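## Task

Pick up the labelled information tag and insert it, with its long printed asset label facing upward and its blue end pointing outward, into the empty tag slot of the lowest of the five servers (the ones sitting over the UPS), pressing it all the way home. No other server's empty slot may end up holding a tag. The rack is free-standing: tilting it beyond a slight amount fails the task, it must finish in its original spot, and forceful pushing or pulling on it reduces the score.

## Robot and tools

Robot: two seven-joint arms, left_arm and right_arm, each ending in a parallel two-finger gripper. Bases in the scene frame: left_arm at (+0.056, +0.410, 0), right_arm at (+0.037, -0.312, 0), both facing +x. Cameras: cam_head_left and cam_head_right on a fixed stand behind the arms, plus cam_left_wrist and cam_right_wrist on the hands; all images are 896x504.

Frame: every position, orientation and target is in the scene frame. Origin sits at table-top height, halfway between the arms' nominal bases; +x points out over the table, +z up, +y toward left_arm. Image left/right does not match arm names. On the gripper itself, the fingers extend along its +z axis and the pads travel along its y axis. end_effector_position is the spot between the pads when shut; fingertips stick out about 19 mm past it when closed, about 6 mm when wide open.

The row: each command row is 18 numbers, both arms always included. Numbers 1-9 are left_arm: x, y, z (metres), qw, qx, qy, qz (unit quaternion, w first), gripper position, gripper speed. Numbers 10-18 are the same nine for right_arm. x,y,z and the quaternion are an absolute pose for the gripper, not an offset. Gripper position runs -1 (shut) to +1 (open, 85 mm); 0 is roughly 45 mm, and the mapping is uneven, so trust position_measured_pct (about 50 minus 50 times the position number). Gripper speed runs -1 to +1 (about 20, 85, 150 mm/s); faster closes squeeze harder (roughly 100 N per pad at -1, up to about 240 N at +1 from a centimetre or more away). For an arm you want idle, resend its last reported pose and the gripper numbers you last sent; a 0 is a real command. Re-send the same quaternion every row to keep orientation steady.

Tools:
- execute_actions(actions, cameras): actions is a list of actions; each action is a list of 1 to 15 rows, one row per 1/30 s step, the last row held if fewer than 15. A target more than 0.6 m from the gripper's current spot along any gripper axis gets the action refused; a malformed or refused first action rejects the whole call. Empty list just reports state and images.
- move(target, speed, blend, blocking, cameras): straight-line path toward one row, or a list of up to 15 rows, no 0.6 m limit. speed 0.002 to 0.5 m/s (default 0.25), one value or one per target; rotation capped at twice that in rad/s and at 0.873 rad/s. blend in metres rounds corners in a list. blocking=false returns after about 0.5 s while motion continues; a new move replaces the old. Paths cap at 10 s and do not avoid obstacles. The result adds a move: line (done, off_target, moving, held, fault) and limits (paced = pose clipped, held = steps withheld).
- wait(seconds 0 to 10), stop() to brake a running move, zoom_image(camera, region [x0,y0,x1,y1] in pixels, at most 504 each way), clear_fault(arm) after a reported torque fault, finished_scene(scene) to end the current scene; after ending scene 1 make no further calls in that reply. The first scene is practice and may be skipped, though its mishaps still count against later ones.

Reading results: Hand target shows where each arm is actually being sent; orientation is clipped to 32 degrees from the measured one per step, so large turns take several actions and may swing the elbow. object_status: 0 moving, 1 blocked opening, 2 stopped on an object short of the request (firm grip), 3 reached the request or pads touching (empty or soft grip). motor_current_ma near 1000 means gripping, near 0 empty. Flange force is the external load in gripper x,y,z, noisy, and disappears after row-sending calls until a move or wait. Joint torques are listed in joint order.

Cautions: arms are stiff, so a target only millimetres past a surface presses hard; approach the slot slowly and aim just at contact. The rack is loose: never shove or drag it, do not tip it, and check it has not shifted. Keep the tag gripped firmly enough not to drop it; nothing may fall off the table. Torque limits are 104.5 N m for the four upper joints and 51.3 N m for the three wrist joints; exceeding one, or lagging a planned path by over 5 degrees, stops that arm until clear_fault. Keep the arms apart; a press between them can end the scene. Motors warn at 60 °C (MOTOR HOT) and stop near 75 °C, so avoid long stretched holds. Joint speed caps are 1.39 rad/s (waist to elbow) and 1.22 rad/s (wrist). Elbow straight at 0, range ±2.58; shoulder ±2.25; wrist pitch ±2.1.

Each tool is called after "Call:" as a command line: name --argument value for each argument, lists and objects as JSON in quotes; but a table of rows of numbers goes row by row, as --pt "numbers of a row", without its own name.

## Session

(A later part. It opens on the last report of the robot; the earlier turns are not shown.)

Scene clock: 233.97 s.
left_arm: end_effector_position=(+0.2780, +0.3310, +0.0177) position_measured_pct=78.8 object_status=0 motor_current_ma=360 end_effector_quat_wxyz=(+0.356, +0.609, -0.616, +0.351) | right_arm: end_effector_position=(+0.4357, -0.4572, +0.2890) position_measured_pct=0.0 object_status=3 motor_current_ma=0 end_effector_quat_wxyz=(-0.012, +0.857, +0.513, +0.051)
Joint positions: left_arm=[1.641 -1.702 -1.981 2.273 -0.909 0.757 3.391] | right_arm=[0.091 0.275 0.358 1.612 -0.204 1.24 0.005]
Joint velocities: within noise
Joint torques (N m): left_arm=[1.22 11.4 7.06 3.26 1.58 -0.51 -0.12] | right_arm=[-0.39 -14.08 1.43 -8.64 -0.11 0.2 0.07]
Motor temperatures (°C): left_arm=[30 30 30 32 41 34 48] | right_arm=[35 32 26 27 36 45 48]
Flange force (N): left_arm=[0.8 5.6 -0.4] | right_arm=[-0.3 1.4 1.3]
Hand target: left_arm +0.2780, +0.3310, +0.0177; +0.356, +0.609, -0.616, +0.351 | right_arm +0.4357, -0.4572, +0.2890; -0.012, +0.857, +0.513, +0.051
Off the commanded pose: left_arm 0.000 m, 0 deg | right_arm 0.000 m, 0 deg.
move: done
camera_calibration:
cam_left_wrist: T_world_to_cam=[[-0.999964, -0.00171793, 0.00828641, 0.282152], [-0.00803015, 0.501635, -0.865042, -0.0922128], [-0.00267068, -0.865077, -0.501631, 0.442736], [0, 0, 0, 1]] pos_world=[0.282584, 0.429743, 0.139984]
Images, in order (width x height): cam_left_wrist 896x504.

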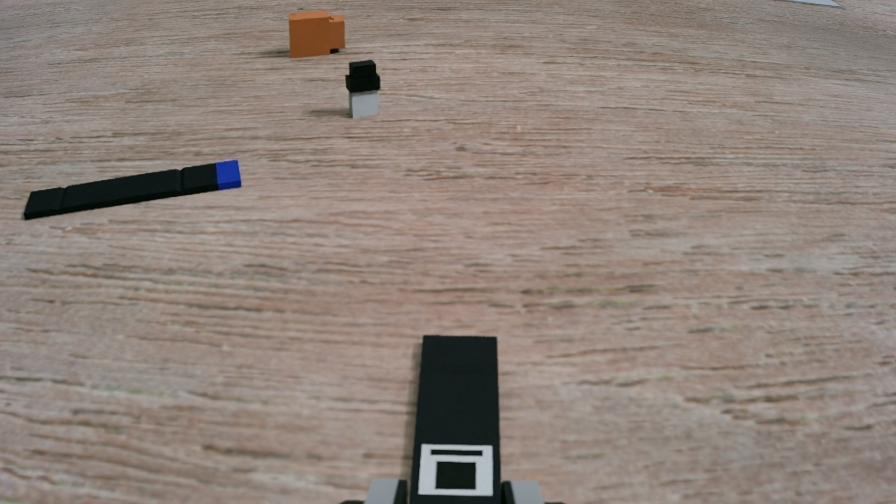

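Call:
wait --seconds 1.2 --cameras '[]'

Call:
move --target '[0.278,0.331,0.0177,0.3557,0.6086,-0.6161,0.3514,-0.61,-1,0.4357,-0.4572,0.2890,-0.012,0.857,0.513,0.051,1,1]' --speed 0.01 --cameras '["cam_left_wrist"]'

Call:
wait --seconds 1.2 --cameras '[]'

Scene clock: 243.07 s.
left_arm: end_effector_position=(+0.2780, +0.3310, +0.0177) position_measured_pct=78.8 object_status=3 motor_current_ma=370 end_effector_quat_wxyz=(+0.356, +0.609, -0.616, +0.351) | right_arm: end_effector_position=(+0.4357, -0.4572, +0.2890) position_measured_pct=0.0 object_status=3 motor_current_ma=0 end_effector_quat_wxyz=(-0.012, +0.857, +0.513, +0.051)
Joint positions: left_arm=[1.641 -1.702 -1.981 2.273 -0.909 0.757 3.391] | right_arm=[0.091 0.275 0.358 1.612 -0.204 1.24 0.005]
Joint velocities: within noise
Joint torques (N m): left_arm=[1.26 11.4 7.09 3.23 1.57 -0.49 -0.09] | right_arm=[-0.42 -14.05 1.43 -8.72 -0.13 0.19 0.07]
Motor temperatures (°C): left_arm=[30 30 30 31 41 34 48] | right_arm=[35 32 26 27 36 45 48]
Flange force (N): left_arm=[0.7 5.8 -0.5] | right_arm=[-0.4 1.1 1.4]
Hand target: left_arm +0.2780, +0.3310, +0.0177; +0.356, +0.609, -0.616, +0.351 | right_arm +0.4357, -0.4572, +0.2890; -0.012, +0.857, +0.513, +0.051
Tool commands: left_gripper/position=-0.58 left_gripper/speed=-1.0 right_gripper/position=+1.0 right_gripper/speed=+1.0
Off the commanded pose: left_arm 0.000 m, 0 deg | right_arm 0.000 m, 0 deg.
wait: 1.20 s; at rest from the start
No camera images: "cameras" was empty.

Scene clock: 243.60 s.
left_arm: end_effector_position=(+0.2780, +0.3310, +0.0177) position_measured_pct=80.1 object_status=0 motor_current_ma=670 end_effector_quat_wxyz=(+0.356, +0.609, -0.616, +0.351) | right_arm: end_effector_position=(+0.4357, -0.4572, +0.2890) position_measured_pct=0.0 object_status=3 motor_current_ma=0 end_effector_quat_wxyz=(-0.012, +0.857, +0.513, +0.051)
Joint positions: left_arm=[1.641 -1.702 -1.981 2.273 -0.909 0.757 3.391] | right_arm=[0.091 0.275 0.358 1.612 -0.204 1.24 0.005]
Joint velocities: within noise
Joint torques (N m): left_arm=[1.34 11.38 6.71 3.13 1.34 -0.39 -0.12] | right_arm=[-0.44 -14.09 1.44 -8.67 -0.13 0.18 0.04]
Motor temperatures (°C): left_arm=[30 30 30 31 41 34 48] | right_arm=[35 32 26 27 36 45 48]
Flange force (N): left_arm=[1.7 5.5 -1.6] | right_arm=[-0.5 1.5 1.3]
Hand target: left_arm +0.2780, +0.3310, +0.0177; +0.356, +0.609, -0.616, +0.351 | right_arm +0.4357, -0.4572, +0.2890; -0.012, +0.857, +0.513, +0.051
Off the commanded pose: left_arm 0.000 m, 0 deg | right_arm 0.000 m, 0 deg.
move: done
camera_calibration:
cam_left_wrist: T_world_to_cam=[[-0.999964, -0.00171793, 0.00828641, 0.282152], [-0.00803015, 0.501635, -0.865042, -0.0922128], [-0.00267068, -0.865077, -0.501631, 0.442736], [0, 0, 0, 1]] pos_world=[0.282584, 0.429743, 0.139984]
Images, in order (width x height): cam_left_wrist 896x504.

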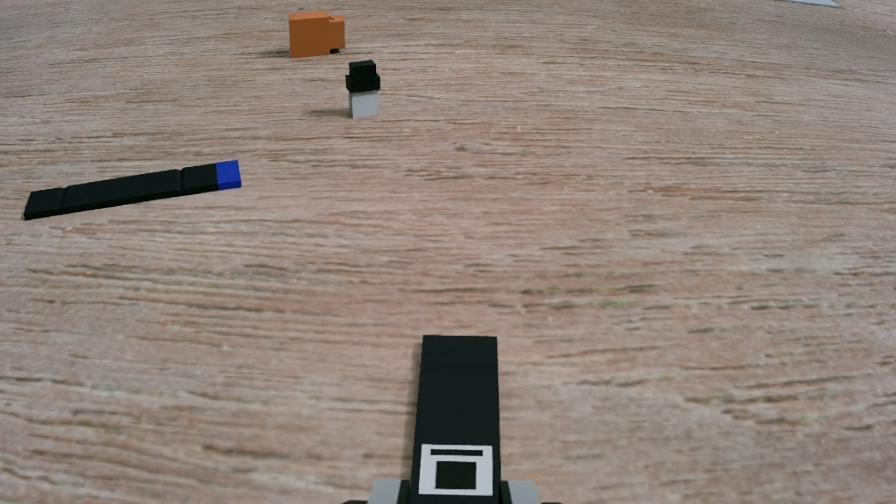

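Scene clock: 244.80 s.
left_arm: end_effector_position=(+0.2780, +0.3310, +0.0177) position_measured_pct=80.1 object_status=3 motor_current_ma=670 end_effector_quat_wxyz=(+0.356, +0.609, -0.616, +0.351) | right_arm: end_effector_position=(+0.4357, -0.4572, +0.2890) position_measured_pct=0.0 object_status=3 motor_current_ma=0 end_effector_quat_wxyz=(-0.012, +0.857, +0.513, +0.051)
Joint positions: left_arm=[1.641 -1.702 -1.981 2.273 -0.909 0.757 3.391] | right_arm=[0.091 0.275 0.358 1.612 -0.204 1.24 0.005]
Joint velocities: within noise
Joint torques (N m): left_arm=[1.37 11.33 6.7 3.16 1.34 -0.36 -0.11] | right_arm=[-0.37 -14.12 1.42 -8.69 -0.19 0.16 0.03]
Motor temperatures (°C): left_arm=[30 30 30 31 41 34 48] | right_arm=[35 32 26 27 36 45 48]
Flange force (N): left_arm=[1.8 5.5 -1.6] | right_arm=[-0.4 1.4 1.3]
Hand target: left_arm +0.2780, +0.3310, +0.0177; +0.356, +0.609, -0.616, +0.351 | right_arm +0.4357, -0.4572, +0.2890; -0.012, +0.857, +0.513, +0.051
Tool commands: left_gripper/position=-0.61 left_gripper/speed=-1.0 right_gripper/position=+1.0 right_gripper/speed=+1.0
Off the commanded pose: left_arm 0.000 m, 0 deg | right_arm 0.000 m, 0 deg.
wait: 1.20 s; at rest by 0.17 s
No camera images: "cameras" was empty.

Call:
move --pt "0.278 0.331 0.04 0.3557 0.6086 -0.6161 0.3514 -0.61 -1 0.4357 -0.4572 0.2890 -0.012 0.857 0.513 0.051 1 1" --pt "0.278 0.331 0.22 0.3557 0.6086 -0.6161 0.3514 -0.61 -1 0.4357 -0.4572 0.2890 -0.012 0.857 0.513 0.051 1 1" --speed '[0.03,0.1]'

Call:
zoom_image --camera "cam_left_wrist" --region '[200, 250, 650, 504]'

Scene clock: 258.37 s.
left_arm: end_effector_position=(+0.2780, +0.3310, +0.2200) position_measured_pct=80.1 object_status=3 motor_current_ma=670 end_effector_quat_wxyz=(+0.356, +0.609, -0.616, +0.351) | right_arm: end_effector_position=(+0.4357, -0.4572, +0.2890) position_measured_pct=0.0 object_status=3 motor_current_ma=0 end_effector_quat_wxyz=(-0.012, +0.857, +0.513, +0.051)
Joint positions: left_arm=[1.613 -1.373 -1.412 2.294 -0.412 0.923 3.571] | right_arm=[0.091 0.275 0.358 1.612 -0.204 1.24 0.005]
Joint velocities: within noise
Joint torques (N m): left_arm=[1.08 11.09 7.39 -3.62 1.97 -1.05 -0.12] | right_arm=[-0.42 -14.07 1.43 -8.69 -0.12 0.16 0.06]
Motor temperatures (°C): left_arm=[30 30 30 31 41 34 48] | right_arm=[35 32 26 27 36 45 48]
Flange force (N): left_arm=[-2.0 4.1 1.6] | right_arm=[-0.4 1.3 1.3]
Hand target: left_arm +0.2780, +0.3310, +0.2200; +0.356, +0.609, -0.616, +0.351 | right_arm +0.4357, -0.4572, +0.2890; -0.012, +0.857, +0.513, +0.051
Off the commanded pose: left_arm 0.000 m, 0 deg | right_arm 0.000 m, 0 deg.
move: done
camera_calibration:
cam_left_wrist: T_world_to_cam=[[-0.999964, -0.00163167, 0.00833699, 0.280422], [-0.00803064, 0.501636, -0.865041, 0.0827849], [-0.00277067, -0.865077, -0.501631, 0.544244], [0, 0, 0, 1]] pos_world=[0.282584, 0.429743, 0.342284]
cam_right_wrist: T_world_to_cam=[[0.870771, -0.491671, 0.00419573, -0.602344], [-0.490104, -0.868617, -0.0728119, -0.108099], [0.039444, 0.0613461, -0.997337, 0.448854], [0, 0, 0, 1]] pos_world=[0.453819, -0.417587, 0.442315]

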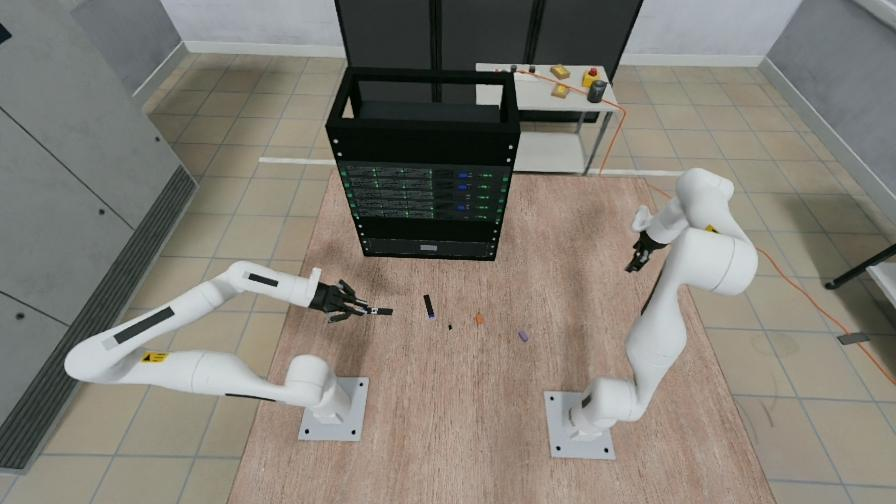

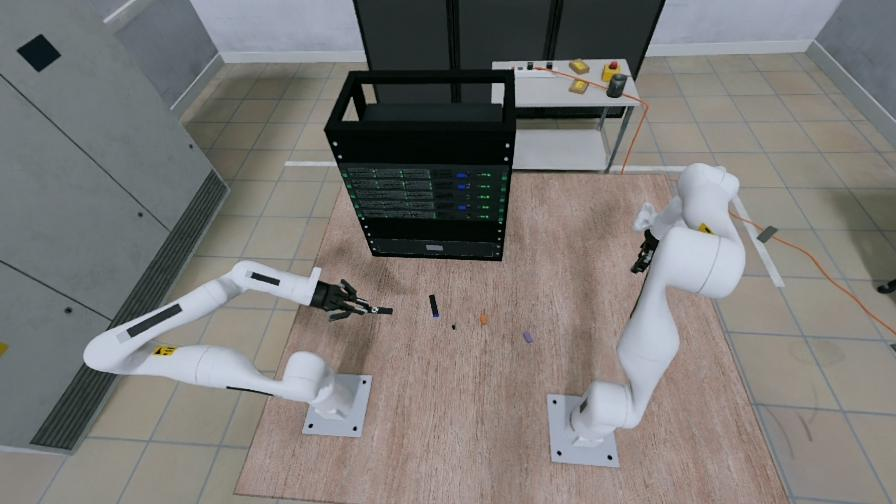

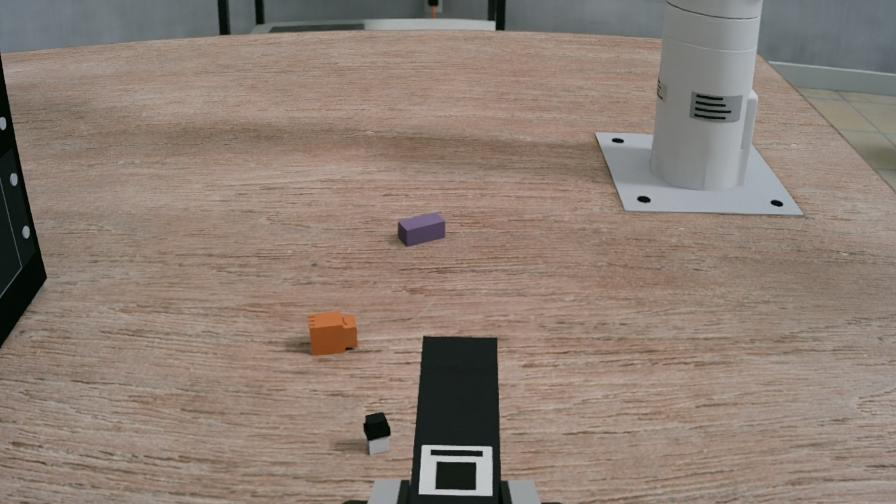

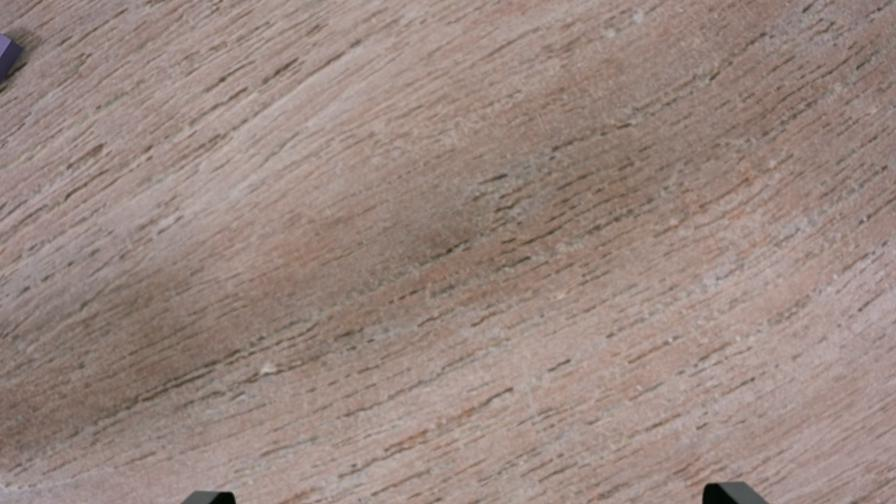

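Scaled by 1.120 from the camera's 896x504 image, which has a finer 1280x720 frame.

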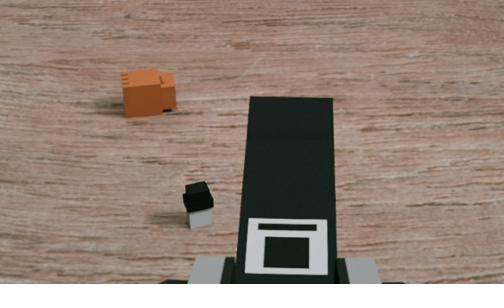

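Call:
move --target '[0.36,0.22,0.33,0,0.866,0,0.5,-0.61,-1,0.4357,-0.4572,0.2890,-0.012,0.857,0.513,0.051,1,1]' --speed 0.12

Scene clock: 269.33 s.
left_arm: end_effector_position=(+0.3600, +0.2200, +0.3300) position_measured_pct=80.1 object_status=3 motor_current_ma=670 end_effector_quat_wxyz=(+0.000, +0.866, +0.000, +0.500) | right_arm: end_effector_position=(+0.4357, -0.4572, +0.2890) position_measured_pct=0.0 object_status=3 motor_current_ma=0 end_effector_quat_wxyz=(-0.012, +0.857, +0.513, +0.051)
Joint positions: left_arm=[-0.466 -0.8 0.958 2.444 0.313 0.268 5.096] | right_arm=[0.091 0.275 0.358 1.612 -0.204 1.24 0.005]
Joint velocities: within noise
Joint torques (N m): left_arm=[1.05 5.12 -3.08 -10.06 -0.14 -2.35 -0.1] | right_arm=[-0.46 -14.1 1.47 -8.61 -0.13 0.17 0.07]
Motor temperatures (°C): left_arm=[30 30 30 31 41 34 48] | right_arm=[35 32 26 27 36 45 48]
Flange force (N): left_arm=[1.1 -5.6 0.2] | right_arm=[-0.4 1.7 1.1]
Hand target: left_arm +0.3600, +0.2200, +0.3300; +0.000, +0.866, +0.000, +0.500 | right_arm +0.4357, -0.4572, +0.2890; -0.012, +0.857, +0.513, +0.051
Off the commanded pose: left_arm 0.000 m, 0 deg | right_arm 0.000 m, 0 deg.
move: done
camera_calibration:
cam_left_wrist: T_world_to_cam=[[0.0138244, -0.999869, 0.00837383, 0.215957], [-0.501484, -0.0141784, -0.865051, 0.525414], [0.865056, 0.00775946, -0.501615, -0.000831546], [0, 0, 0, 1]] pos_world=[0.261221, 0.223385, 0.452284]
cam_right_wrist: T_world_to_cam=[[0.870771, -0.491671, 0.00419573, -0.602344], [-0.490104, -0.868617, -0.0728119, -0.108099], [0.039444, 0.0613461, -0.997337, 0.448854], [0, 0, 0, 1]] pos_world=[0.453819, -0.417587, 0.442315]

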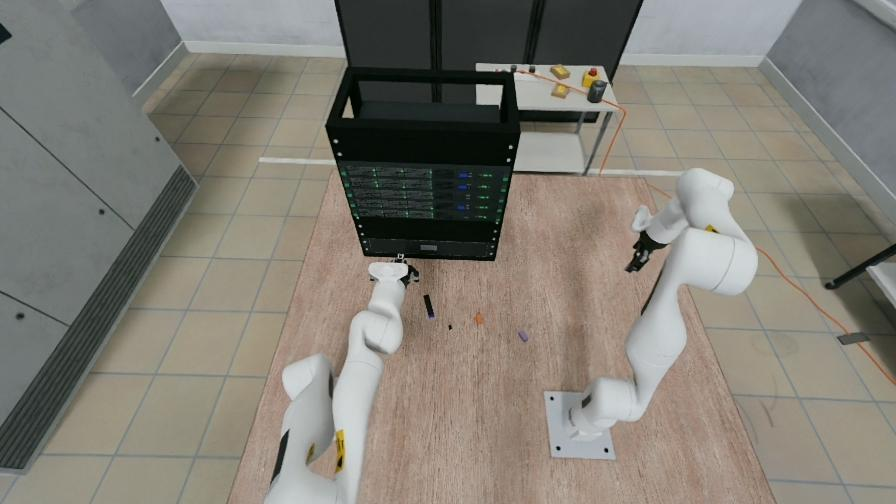

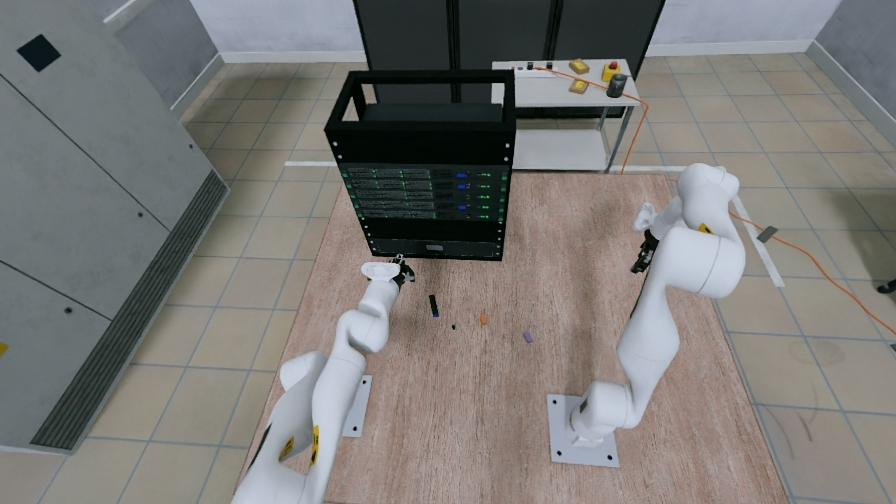

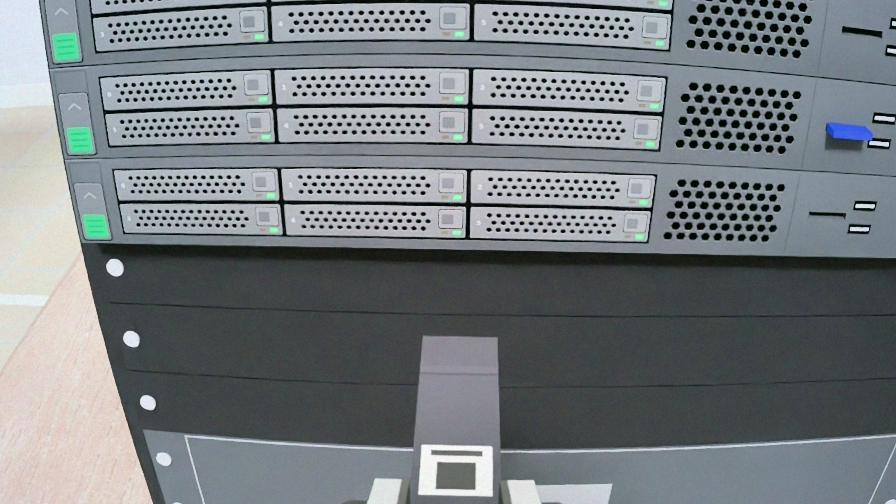

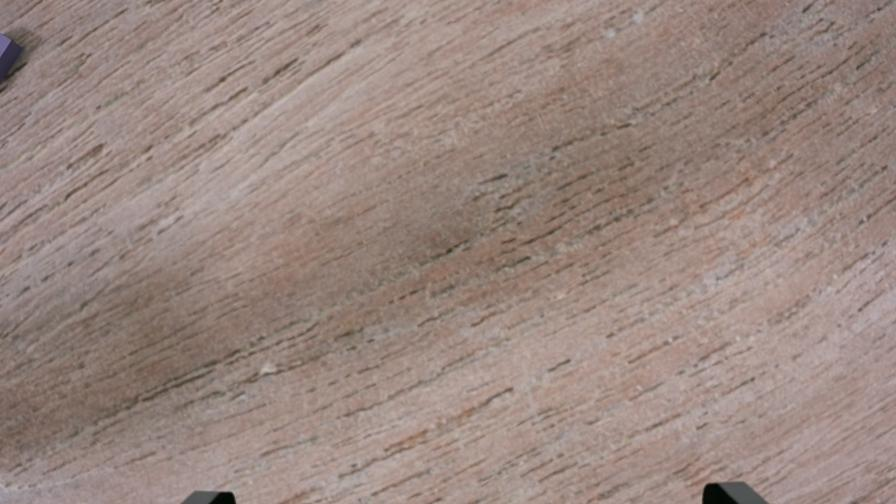

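Call:
zoom_image --camera "cam_left_wrist" --region '[660, 0, 896, 260]'

Call:
zoom_image --camera "cam_head_left" --region '[340, 220, 460, 300]'

Scaled by 1.938 from the camera's 896x504 image, which has a finer 1280x720 frame.

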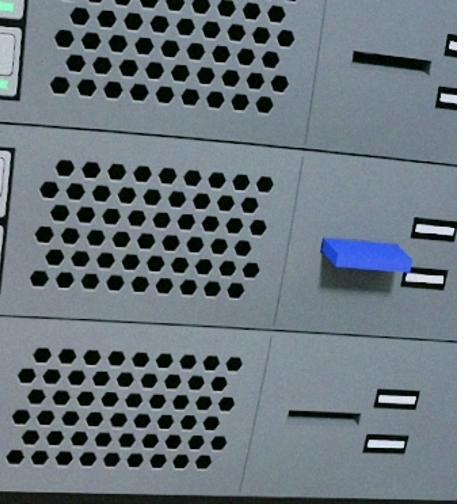

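Scaled by 4.200.

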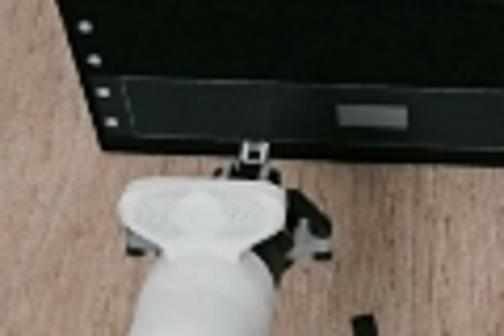

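Call:
move --pt "0.34 0.20 0.36 -0.3536 0.6124 -0.6124 0.3536 -0.61 -1 0.4357 -0.4572 0.2890 -0.012 0.857 0.513 0.051 1 1" --pt "0.34 0.20 0.36 -0.5 0 -0.866 0 -0.61 -1 0.4357 -0.4572 0.2890 -0.012 0.857 0.513 0.051 1 1" --pt "0.36 0.20 0.36 -0.7071 0 -0.7071 0 -0.61 -1 0.4357 -0.4572 0.2890 -0.012 0.857 0.513 0.051 1 1" --speed 0.2

Call:
zoom_image --camera "cam_head_left" --region '[340, 200, 460, 280]'

Call:
zoom_image --camera "cam_head_right" --region '[340, 200, 460, 280]'

Scene clock: 302.53 s.
left_arm: end_effector_position=(+0.3600, +0.1992, +0.3603) position_measured_pct=80.1 object_status=3 motor_current_ma=670 end_effector_quat_wxyz=(+0.702, -0.014, +0.712, +0.014) | right_arm: end_effector_position=(+0.4357, -0.4572, +0.2890) position_measured_pct=0.0 object_status=3 motor_current_ma=0 end_effector_quat_wxyz=(-0.012, +0.857, +0.513, +0.051)
Joint positions: left_arm=[-0.597 -1.001 1.52 2.58 -1.782 0.439 4.571] | right_arm=[0.091 0.275 0.358 1.612 -0.204 1.24 0.005]
Joint velocities: within noise
Joint torques (N m): left_arm=[1.1 8.15 -3.95 -4.92 0.06 2.85 -0.11] | right_arm=[-0.36 -14.09 1.44 -8.66 -0.14 0.17 0.05]
Motor temperatures (°C): left_arm=[30 30 30 32 41 34 48] | right_arm=[35 32 26 27 36 45 48]
Flange force (N): left_arm=no reading | right_arm=[-0.3 1.4 1.2]
Hand target: left_arm +0.3600, +0.1992, +0.3603; +0.702, -0.014, +0.712, +0.014 | right_arm +0.4357, -0.4572, +0.2890; -0.012, +0.857, +0.513, +0.051
Off the commanded pose: left_arm 0.001 m, 2 deg | right_arm 0.000 m, 0 deg.
joint sent to its limit (left arm) — joint 4 (elbow), upper limit, where the elbow is as bent as it goes. The joint targets still meet the commanded pose.
move: done
camera_calibration:
cam_left_wrist: T_world_to_cam=[[-0.0322098, 0.999385, -0.013886, -0.178699], [0.0118859, 0.0142753, 0.999827, -0.311017], [0.99941, 0.0320392, -0.0123384, -0.214928], [0, 0, 0, 1]] pos_world=[0.212742, 0.189915, 0.30583]
cam_right_wrist: T_world_to_cam=[[0.870771, -0.491671, 0.00419573, -0.602344], [-0.490104, -0.868617, -0.0728119, -0.108099], [0.039444, 0.0613461, -0.997337, 0.448854], [0, 0, 0, 1]] pos_world=[0.453819, -0.417587, 0.442315]

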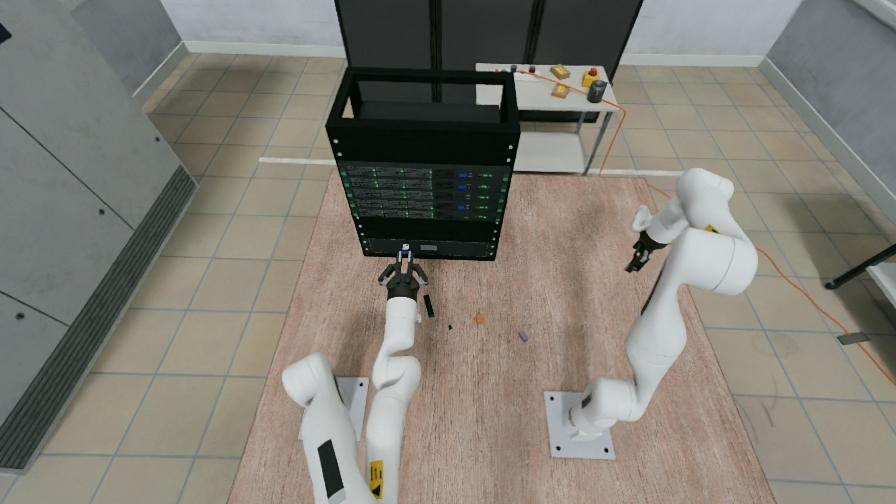

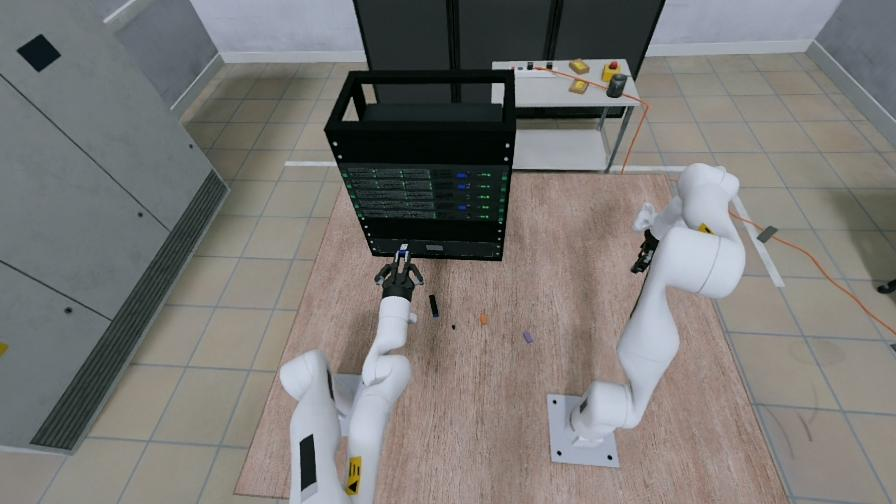

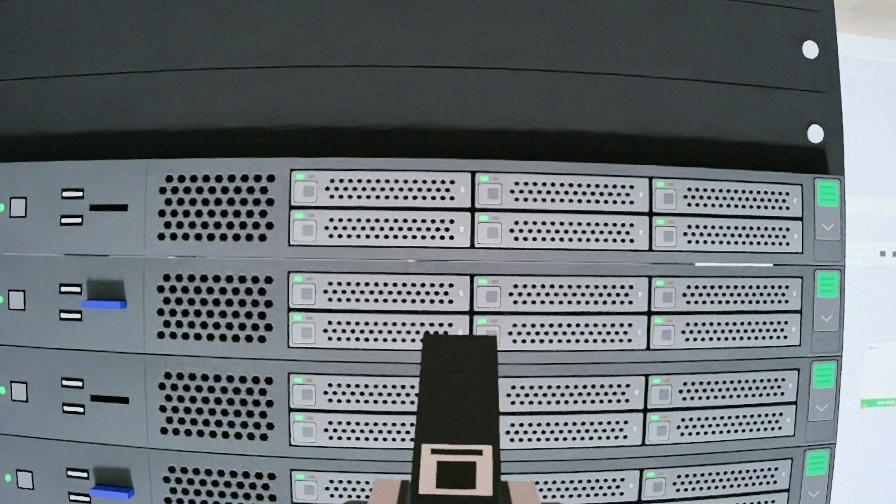

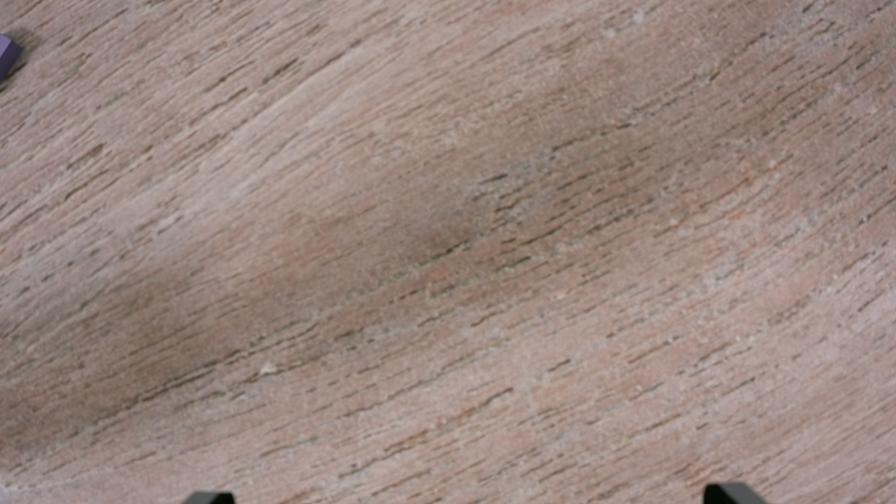

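Scaled by 4.200.

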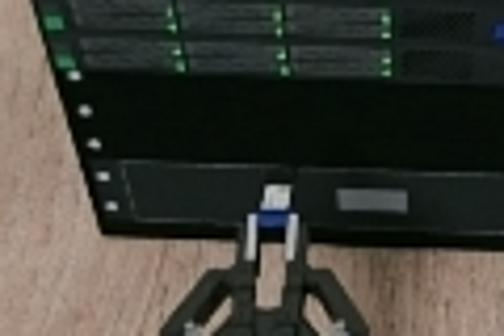

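Scaled by 4.200.

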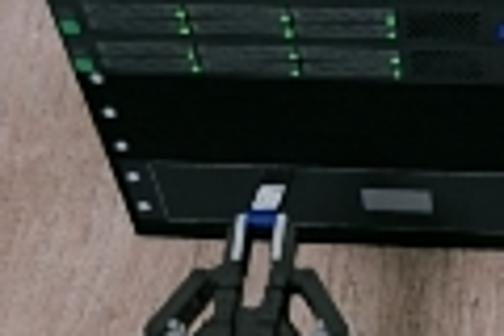

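Call:
move --target '[0.44,0.10,0.30,0.866,0,0.5,0,-0.61,-1,0.4357,-0.4572,0.2890,-0.012,0.857,0.513,0.051,1,1]' --speed 0.15

Call:
zoom_image --camera "cam_head_left" --region '[380, 180, 500, 260]'

Call:
zoom_image --camera "cam_head_right" --region '[380, 180, 500, 260]'

Scene clock: 312.47 s.
left_arm: end_effector_position=(+0.4400, +0.1000, +0.3000) position_measured_pct=80.1 object_status=3 motor_current_ma=670 end_effector_quat_wxyz=(+0.866, +0.000, +0.500, +0.000) | right_arm: end_effector_position=(+0.4357, -0.4572, +0.2890) position_measured_pct=0.0 object_status=3 motor_current_ma=0 end_effector_quat_wxyz=(-0.012, +0.857, +0.513, +0.051)
Joint positions: left_arm=[-1.076 -1.726 1.941 2.186 -1.471 0.752 4.992] | right_arm=[0.091 0.275 0.358 1.612 -0.204 1.24 0.005]
Joint velocities: within noise
Joint torques (N m): left_arm=[1.08 13.28 -7.32 3.07 0.59 2.43 -0.12] | right_arm=[-0.46 -14.11 1.48 -8.69 -0.15 0.17 0.05]
Motor temperatures (°C): left_arm=[30 30 30 31 41 34 48] | right_arm=[34 32 26 27 36 45 48]
Flange force (N): left_arm=[-2.1 2.7 6.4] | right_arm=[-0.5 1.4 1.3]
Hand target: left_arm +0.4400, +0.1000, +0.3000; +0.866, +0.000, +0.500, +0.000 | right_arm +0.4357, -0.4572, +0.2890; -0.012, +0.857, +0.513, +0.051
Off the commanded pose: left_arm 0.000 m, 0 deg | right_arm 0.000 m, 0 deg.
move: done
camera_calibration:
cam_left_wrist: T_world_to_cam=[[0.0138244, 0.999869, -0.00837383, -0.0998316], [-0.501484, 0.0141784, 0.865051, 0.0160139], [0.865056, -0.00775946, 0.501615, -0.38357], [0, 0, 0, 1]] pos_world=[0.341221, 0.0966152, 0.177716]
cam_right_wrist: T_world_to_cam=[[0.870771, -0.491671, 0.00419573, -0.602344], [-0.490104, -0.868617, -0.0728119, -0.108099], [0.039444, 0.0613461, -0.997337, 0.448854], [0, 0, 0, 1]] pos_world=[0.453819, -0.417587, 0.442315]

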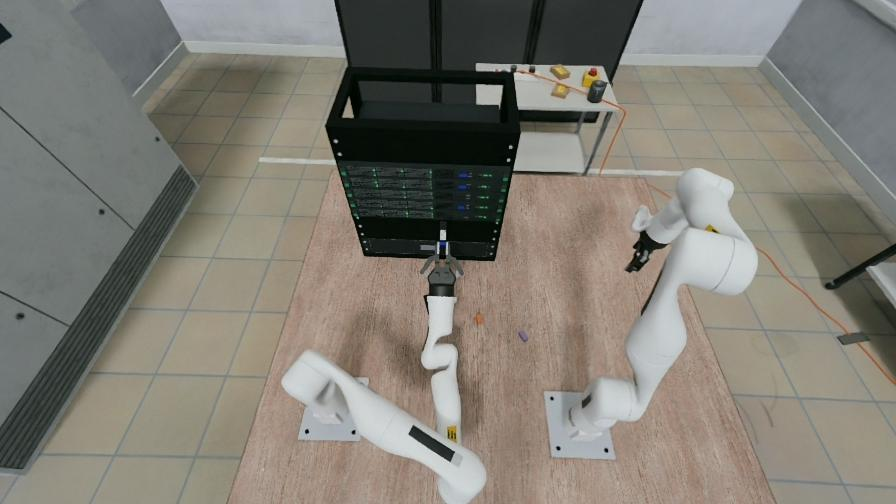

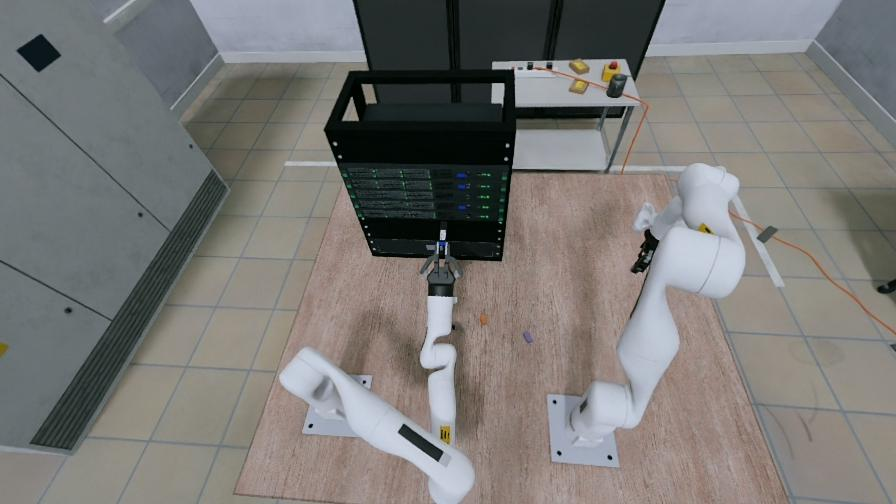

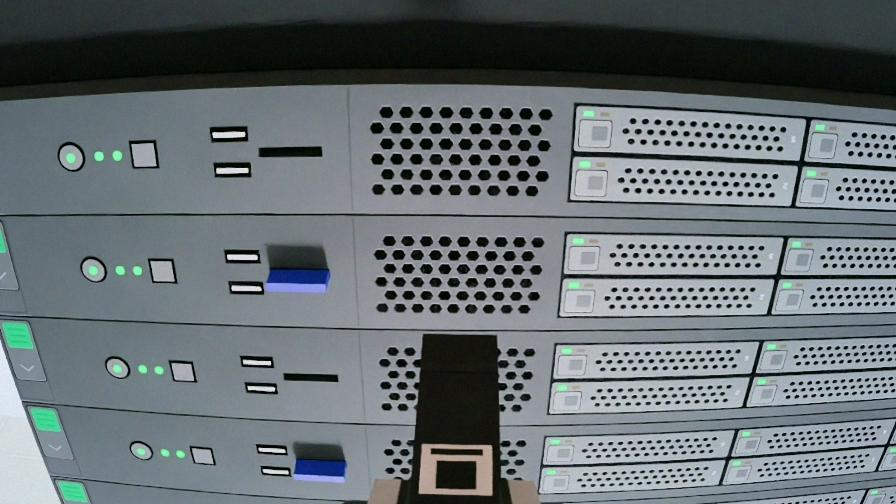

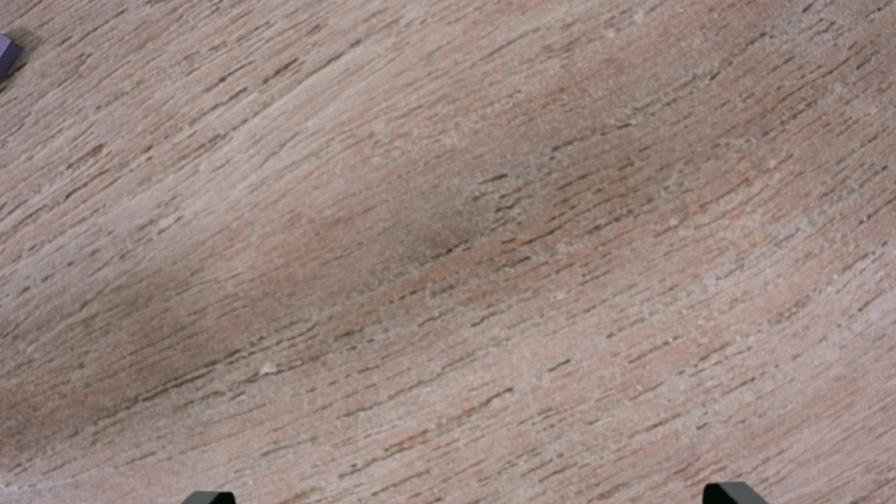

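Scaled by 4.200.

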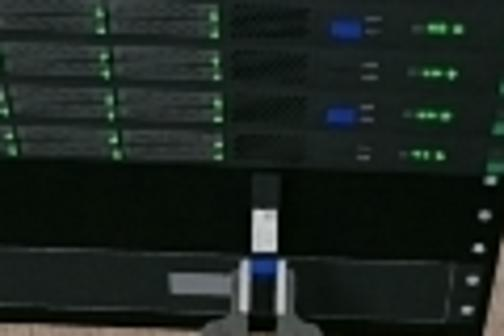

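Scaled by 4.200.

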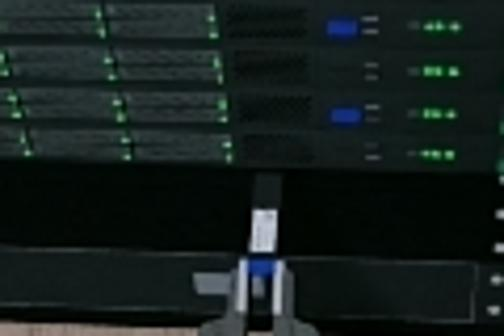

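Call:
zoom_image --camera "cam_left_wrist" --region '[0, 60, 448, 312]'

Call:
zoom_image --camera "cam_left_wrist" --region '[448, 60, 896, 312]'

Call:
zoom_image --camera "cam_left_wrist" --region '[200, 80, 500, 370]'

Scaled by 1.125 from the camera's 896x504 image, which has a finer 1280x720 frame.

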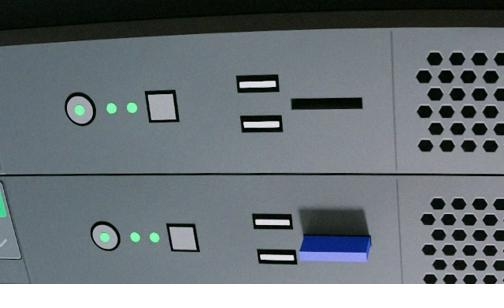

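Scaled by 1.125 from the camera's 896x504 image, which has a finer 1280x720 frame.

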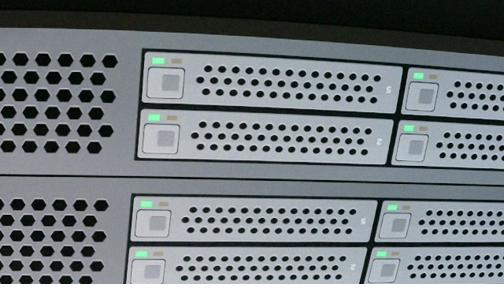

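Scaled by 1.680 from the camera's 896x504 image, which has a finer 1280x720 frame.

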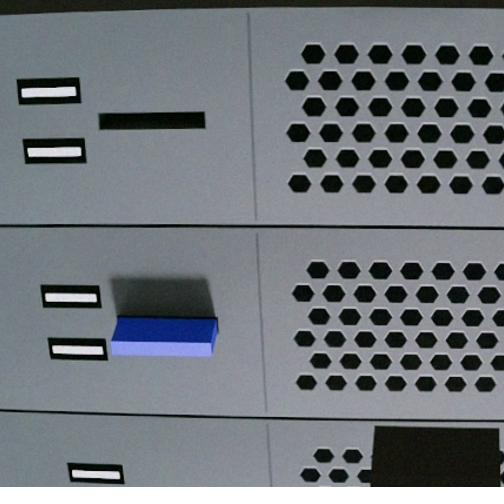

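Call:
zoom_image --camera "cam_left_wrist" --region '[330, 310, 590, 504]'

Scaled by 1.938 from the camera's 896x504 image, which has a finer 1280x720 frame.

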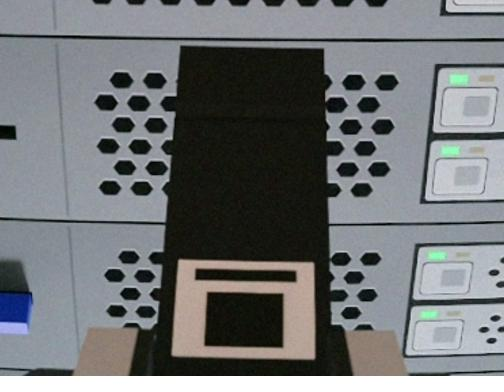

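Call:
move --target '[0.475,0.046,0.275,0.866,0,0.5,0,-0.61,-1,0.4357,-0.4572,0.2890,-0.012,0.857,0.513,0.051,1,1]' --speed 0.06

Call:
zoom_image --camera "cam_left_wrist" --region '[330, 180, 610, 504]'

Scene clock: 400.93 s.
left_arm: end_effector_position=(+0.4750, +0.0460, +0.2750) position_measured_pct=80.1 object_status=3 motor_current_ma=670 end_effector_quat_wxyz=(+0.866, +0.000, +0.500, +0.000) | right_arm: end_effector_position=(+0.4357, -0.4572, +0.2890) position_measured_pct=0.0 object_status=3 motor_current_ma=0 end_effector_quat_wxyz=(-0.012, +0.857, +0.513, +0.051)
Joint positions: left_arm=[-1.172 -1.727 1.952 1.959 -1.356 0.812 4.806] | right_arm=[0.091 0.275 0.358 1.612 -0.204 1.24 0.005]
Joint velocities: within noise
Joint torques (N m): left_arm=[1.14 15.22 -8.28 2.37 0.25 2.51 -0.11] | right_arm=[-0.35 -14.07 1.41 -8.67 -0.15 0.15 0.04]
Motor temperatures (°C): left_arm=[30 30 30 31 41 34 48] | right_arm=[34 32 26 27 36 44 48]
Flange force (N): left_arm=[-1.9 3.1 5.2] | right_arm=[-0.3 1.3 1.2]
Hand target: left_arm +0.4750, +0.0460, +0.2750; +0.866, +0.000, +0.500, +0.000 | right_arm +0.4357, -0.4572, +0.2890; -0.012, +0.857, +0.513, +0.051
Off the commanded pose: left_arm 0.000 m, 0 deg | right_arm 0.000 m, 0 deg.
move: done
camera_calibration:
cam_left_wrist: T_world_to_cam=[[0.0138613, 0.99987, -0.0082363, -0.0465668], [-0.501528, 0.0140783, 0.865027, 0.0559825], [0.86503, -0.00785968, 0.501658, -0.401718], [0, 0, 0, 1]] pos_world=[0.376221, 0.0426153, 0.152715]
cam_right_wrist: T_world_to_cam=[[0.870771, -0.491671, 0.00419573, -0.602344], [-0.490104, -0.868617, -0.0728119, -0.108099], [0.039444, 0.0613461, -0.997337, 0.448854], [0, 0, 0, 1]] pos_world=[0.453819, -0.417587, 0.442315]

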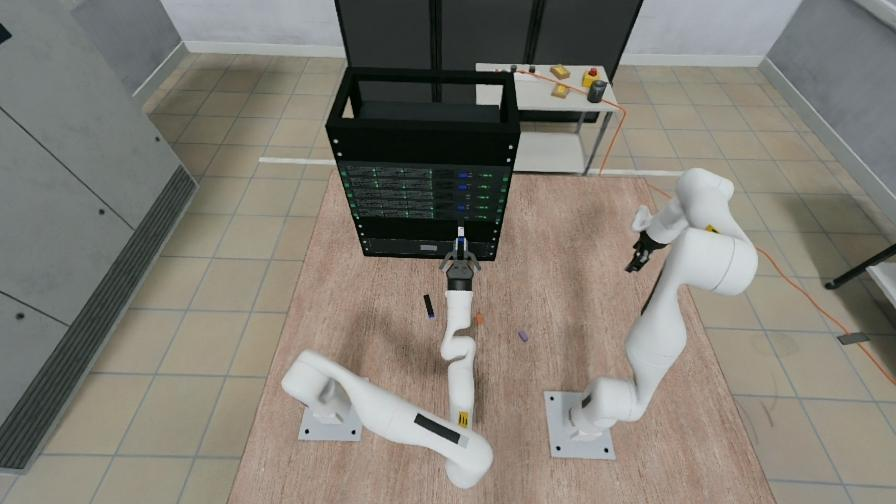

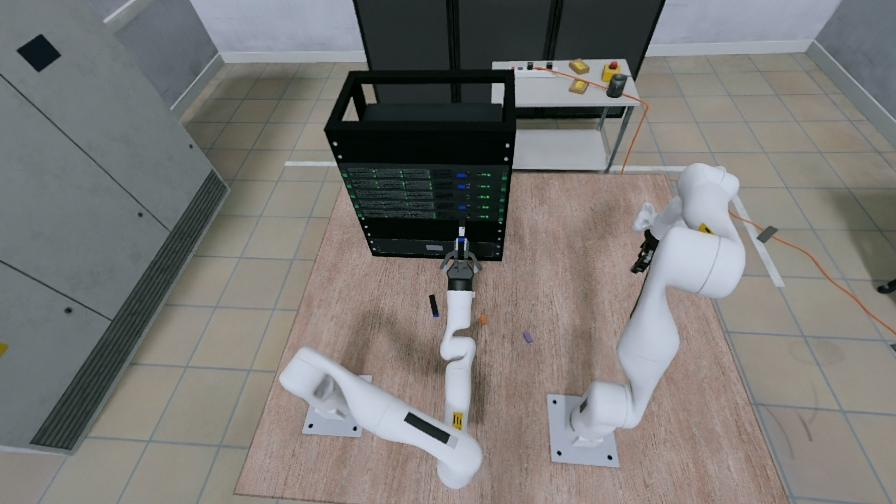

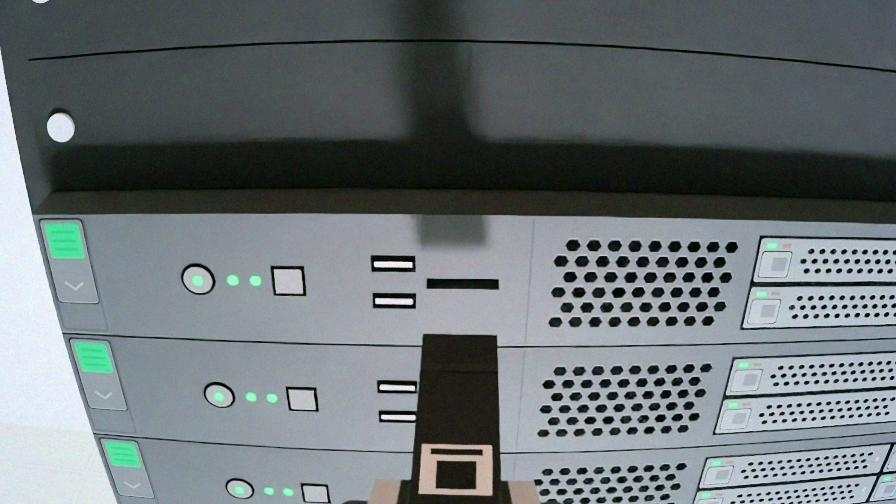

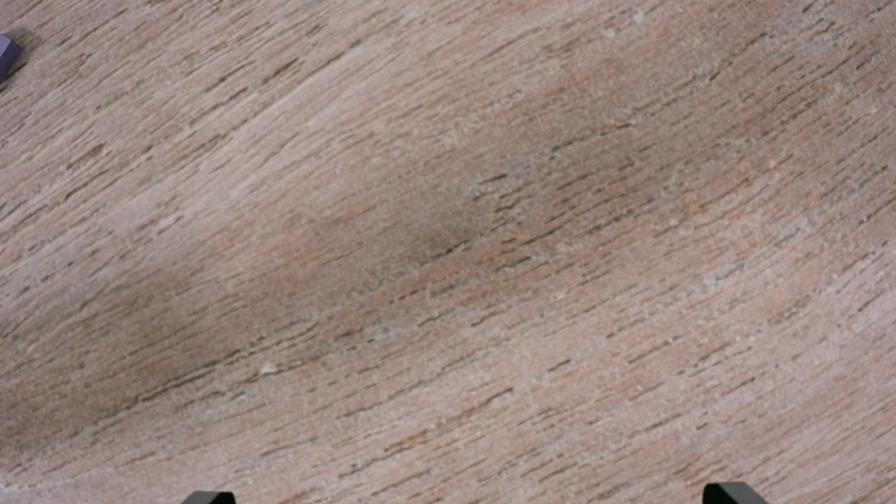

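Scaled by 1.556 from the camera's 896x504 image, which has a finer 1280x720 frame.

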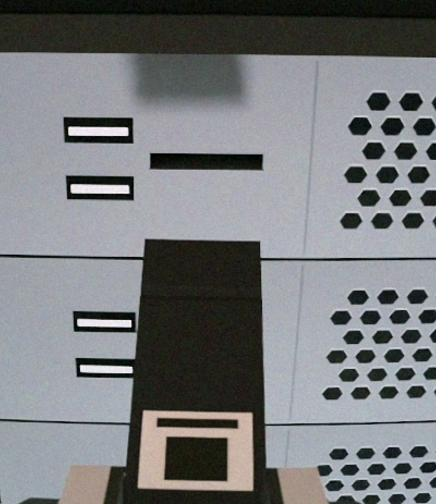

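Call:
move --target '[0.488,0.0480,0.274,0.866,0.0035,0.5,-0.006,-0.61,-1,0.4357,-0.4572,0.2890,-0.012,0.857,0.513,0.051,1,1]' --speed 0.03 --cameras '["cam_left_wrist"]'

Call:
zoom_image --camera "cam_left_wrist" --region '[330, 180, 610, 504]'

Scene clock: 424.67 s.
left_arm: end_effector_position=(+0.4880, +0.0480, +0.2740) position_measured_pct=80.1 object_status=3 motor_current_ma=670 end_effector_quat_wxyz=(+0.866, +0.003, +0.500, -0.006) | right_arm: end_effector_position=(+0.4357, -0.4572, +0.2890) position_measured_pct=0.0 object_status=3 motor_current_ma=0 end_effector_quat_wxyz=(-0.012, +0.857, +0.513, +0.051)
Joint positions: left_arm=[-1.199 -1.748 1.933 1.958 -1.397 0.79 4.864] | right_arm=[0.091 0.275 0.358 1.612 -0.204 1.24 0.005]
Joint velocities: within noise
Joint torques (N m): left_arm=[1.12 15.22 -8.34 2.56 0.36 2.49 -0.13] | right_arm=[-0.48 -14.03 1.49 -8.62 -0.12 0.14 0.08]
Motor temperatures (°C): left_arm=[30 30 30 31 41 34 48] | right_arm=[34 32 26 27 36 44 48]
Flange force (N): left_arm=[-1.9 3.1 5.2] | right_arm=[-0.4 1.5 1.0]
Hand target: left_arm +0.4880, +0.0480, +0.2740; +0.866, +0.003, +0.500, -0.006 | right_arm +0.4357, -0.4572, +0.2890; -0.012, +0.857, +0.513, +0.051
Off the commanded pose: left_arm 0.000 m, 0 deg | right_arm 0.000 m, 0 deg.
move: done
camera_calibration:
cam_left_wrist: T_world_to_cam=[[0.0278522, 0.999577, -0.00837848, -0.0554642], [-0.501235, 0.0212173, 0.865051, 0.0628541], [0.864863, -0.019894, 0.501614, -0.411776], [0, 0, 0, 1]] pos_world=[0.389179, 0.0459152, 0.151716]
Images, in order (width x height): cam_left_wrist 896x504.

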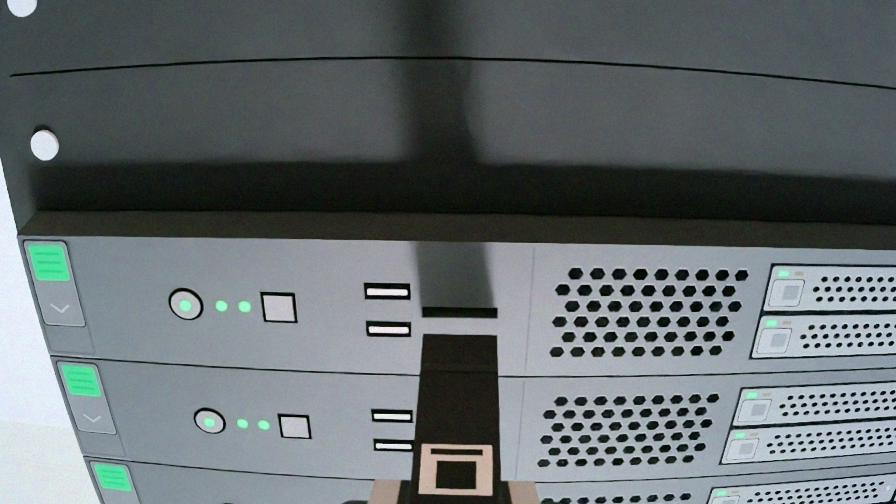

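Scaled by 1.556 from the camera's 896x504 image, which has a finer 1280x720 frame.

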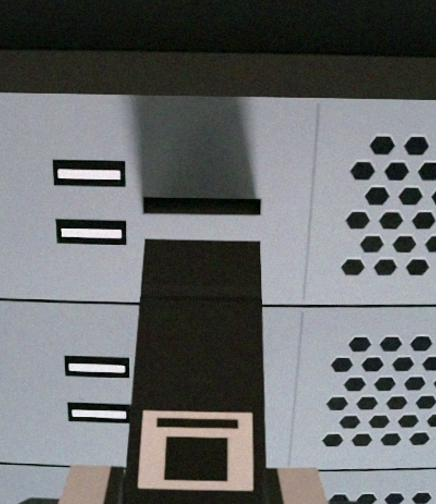

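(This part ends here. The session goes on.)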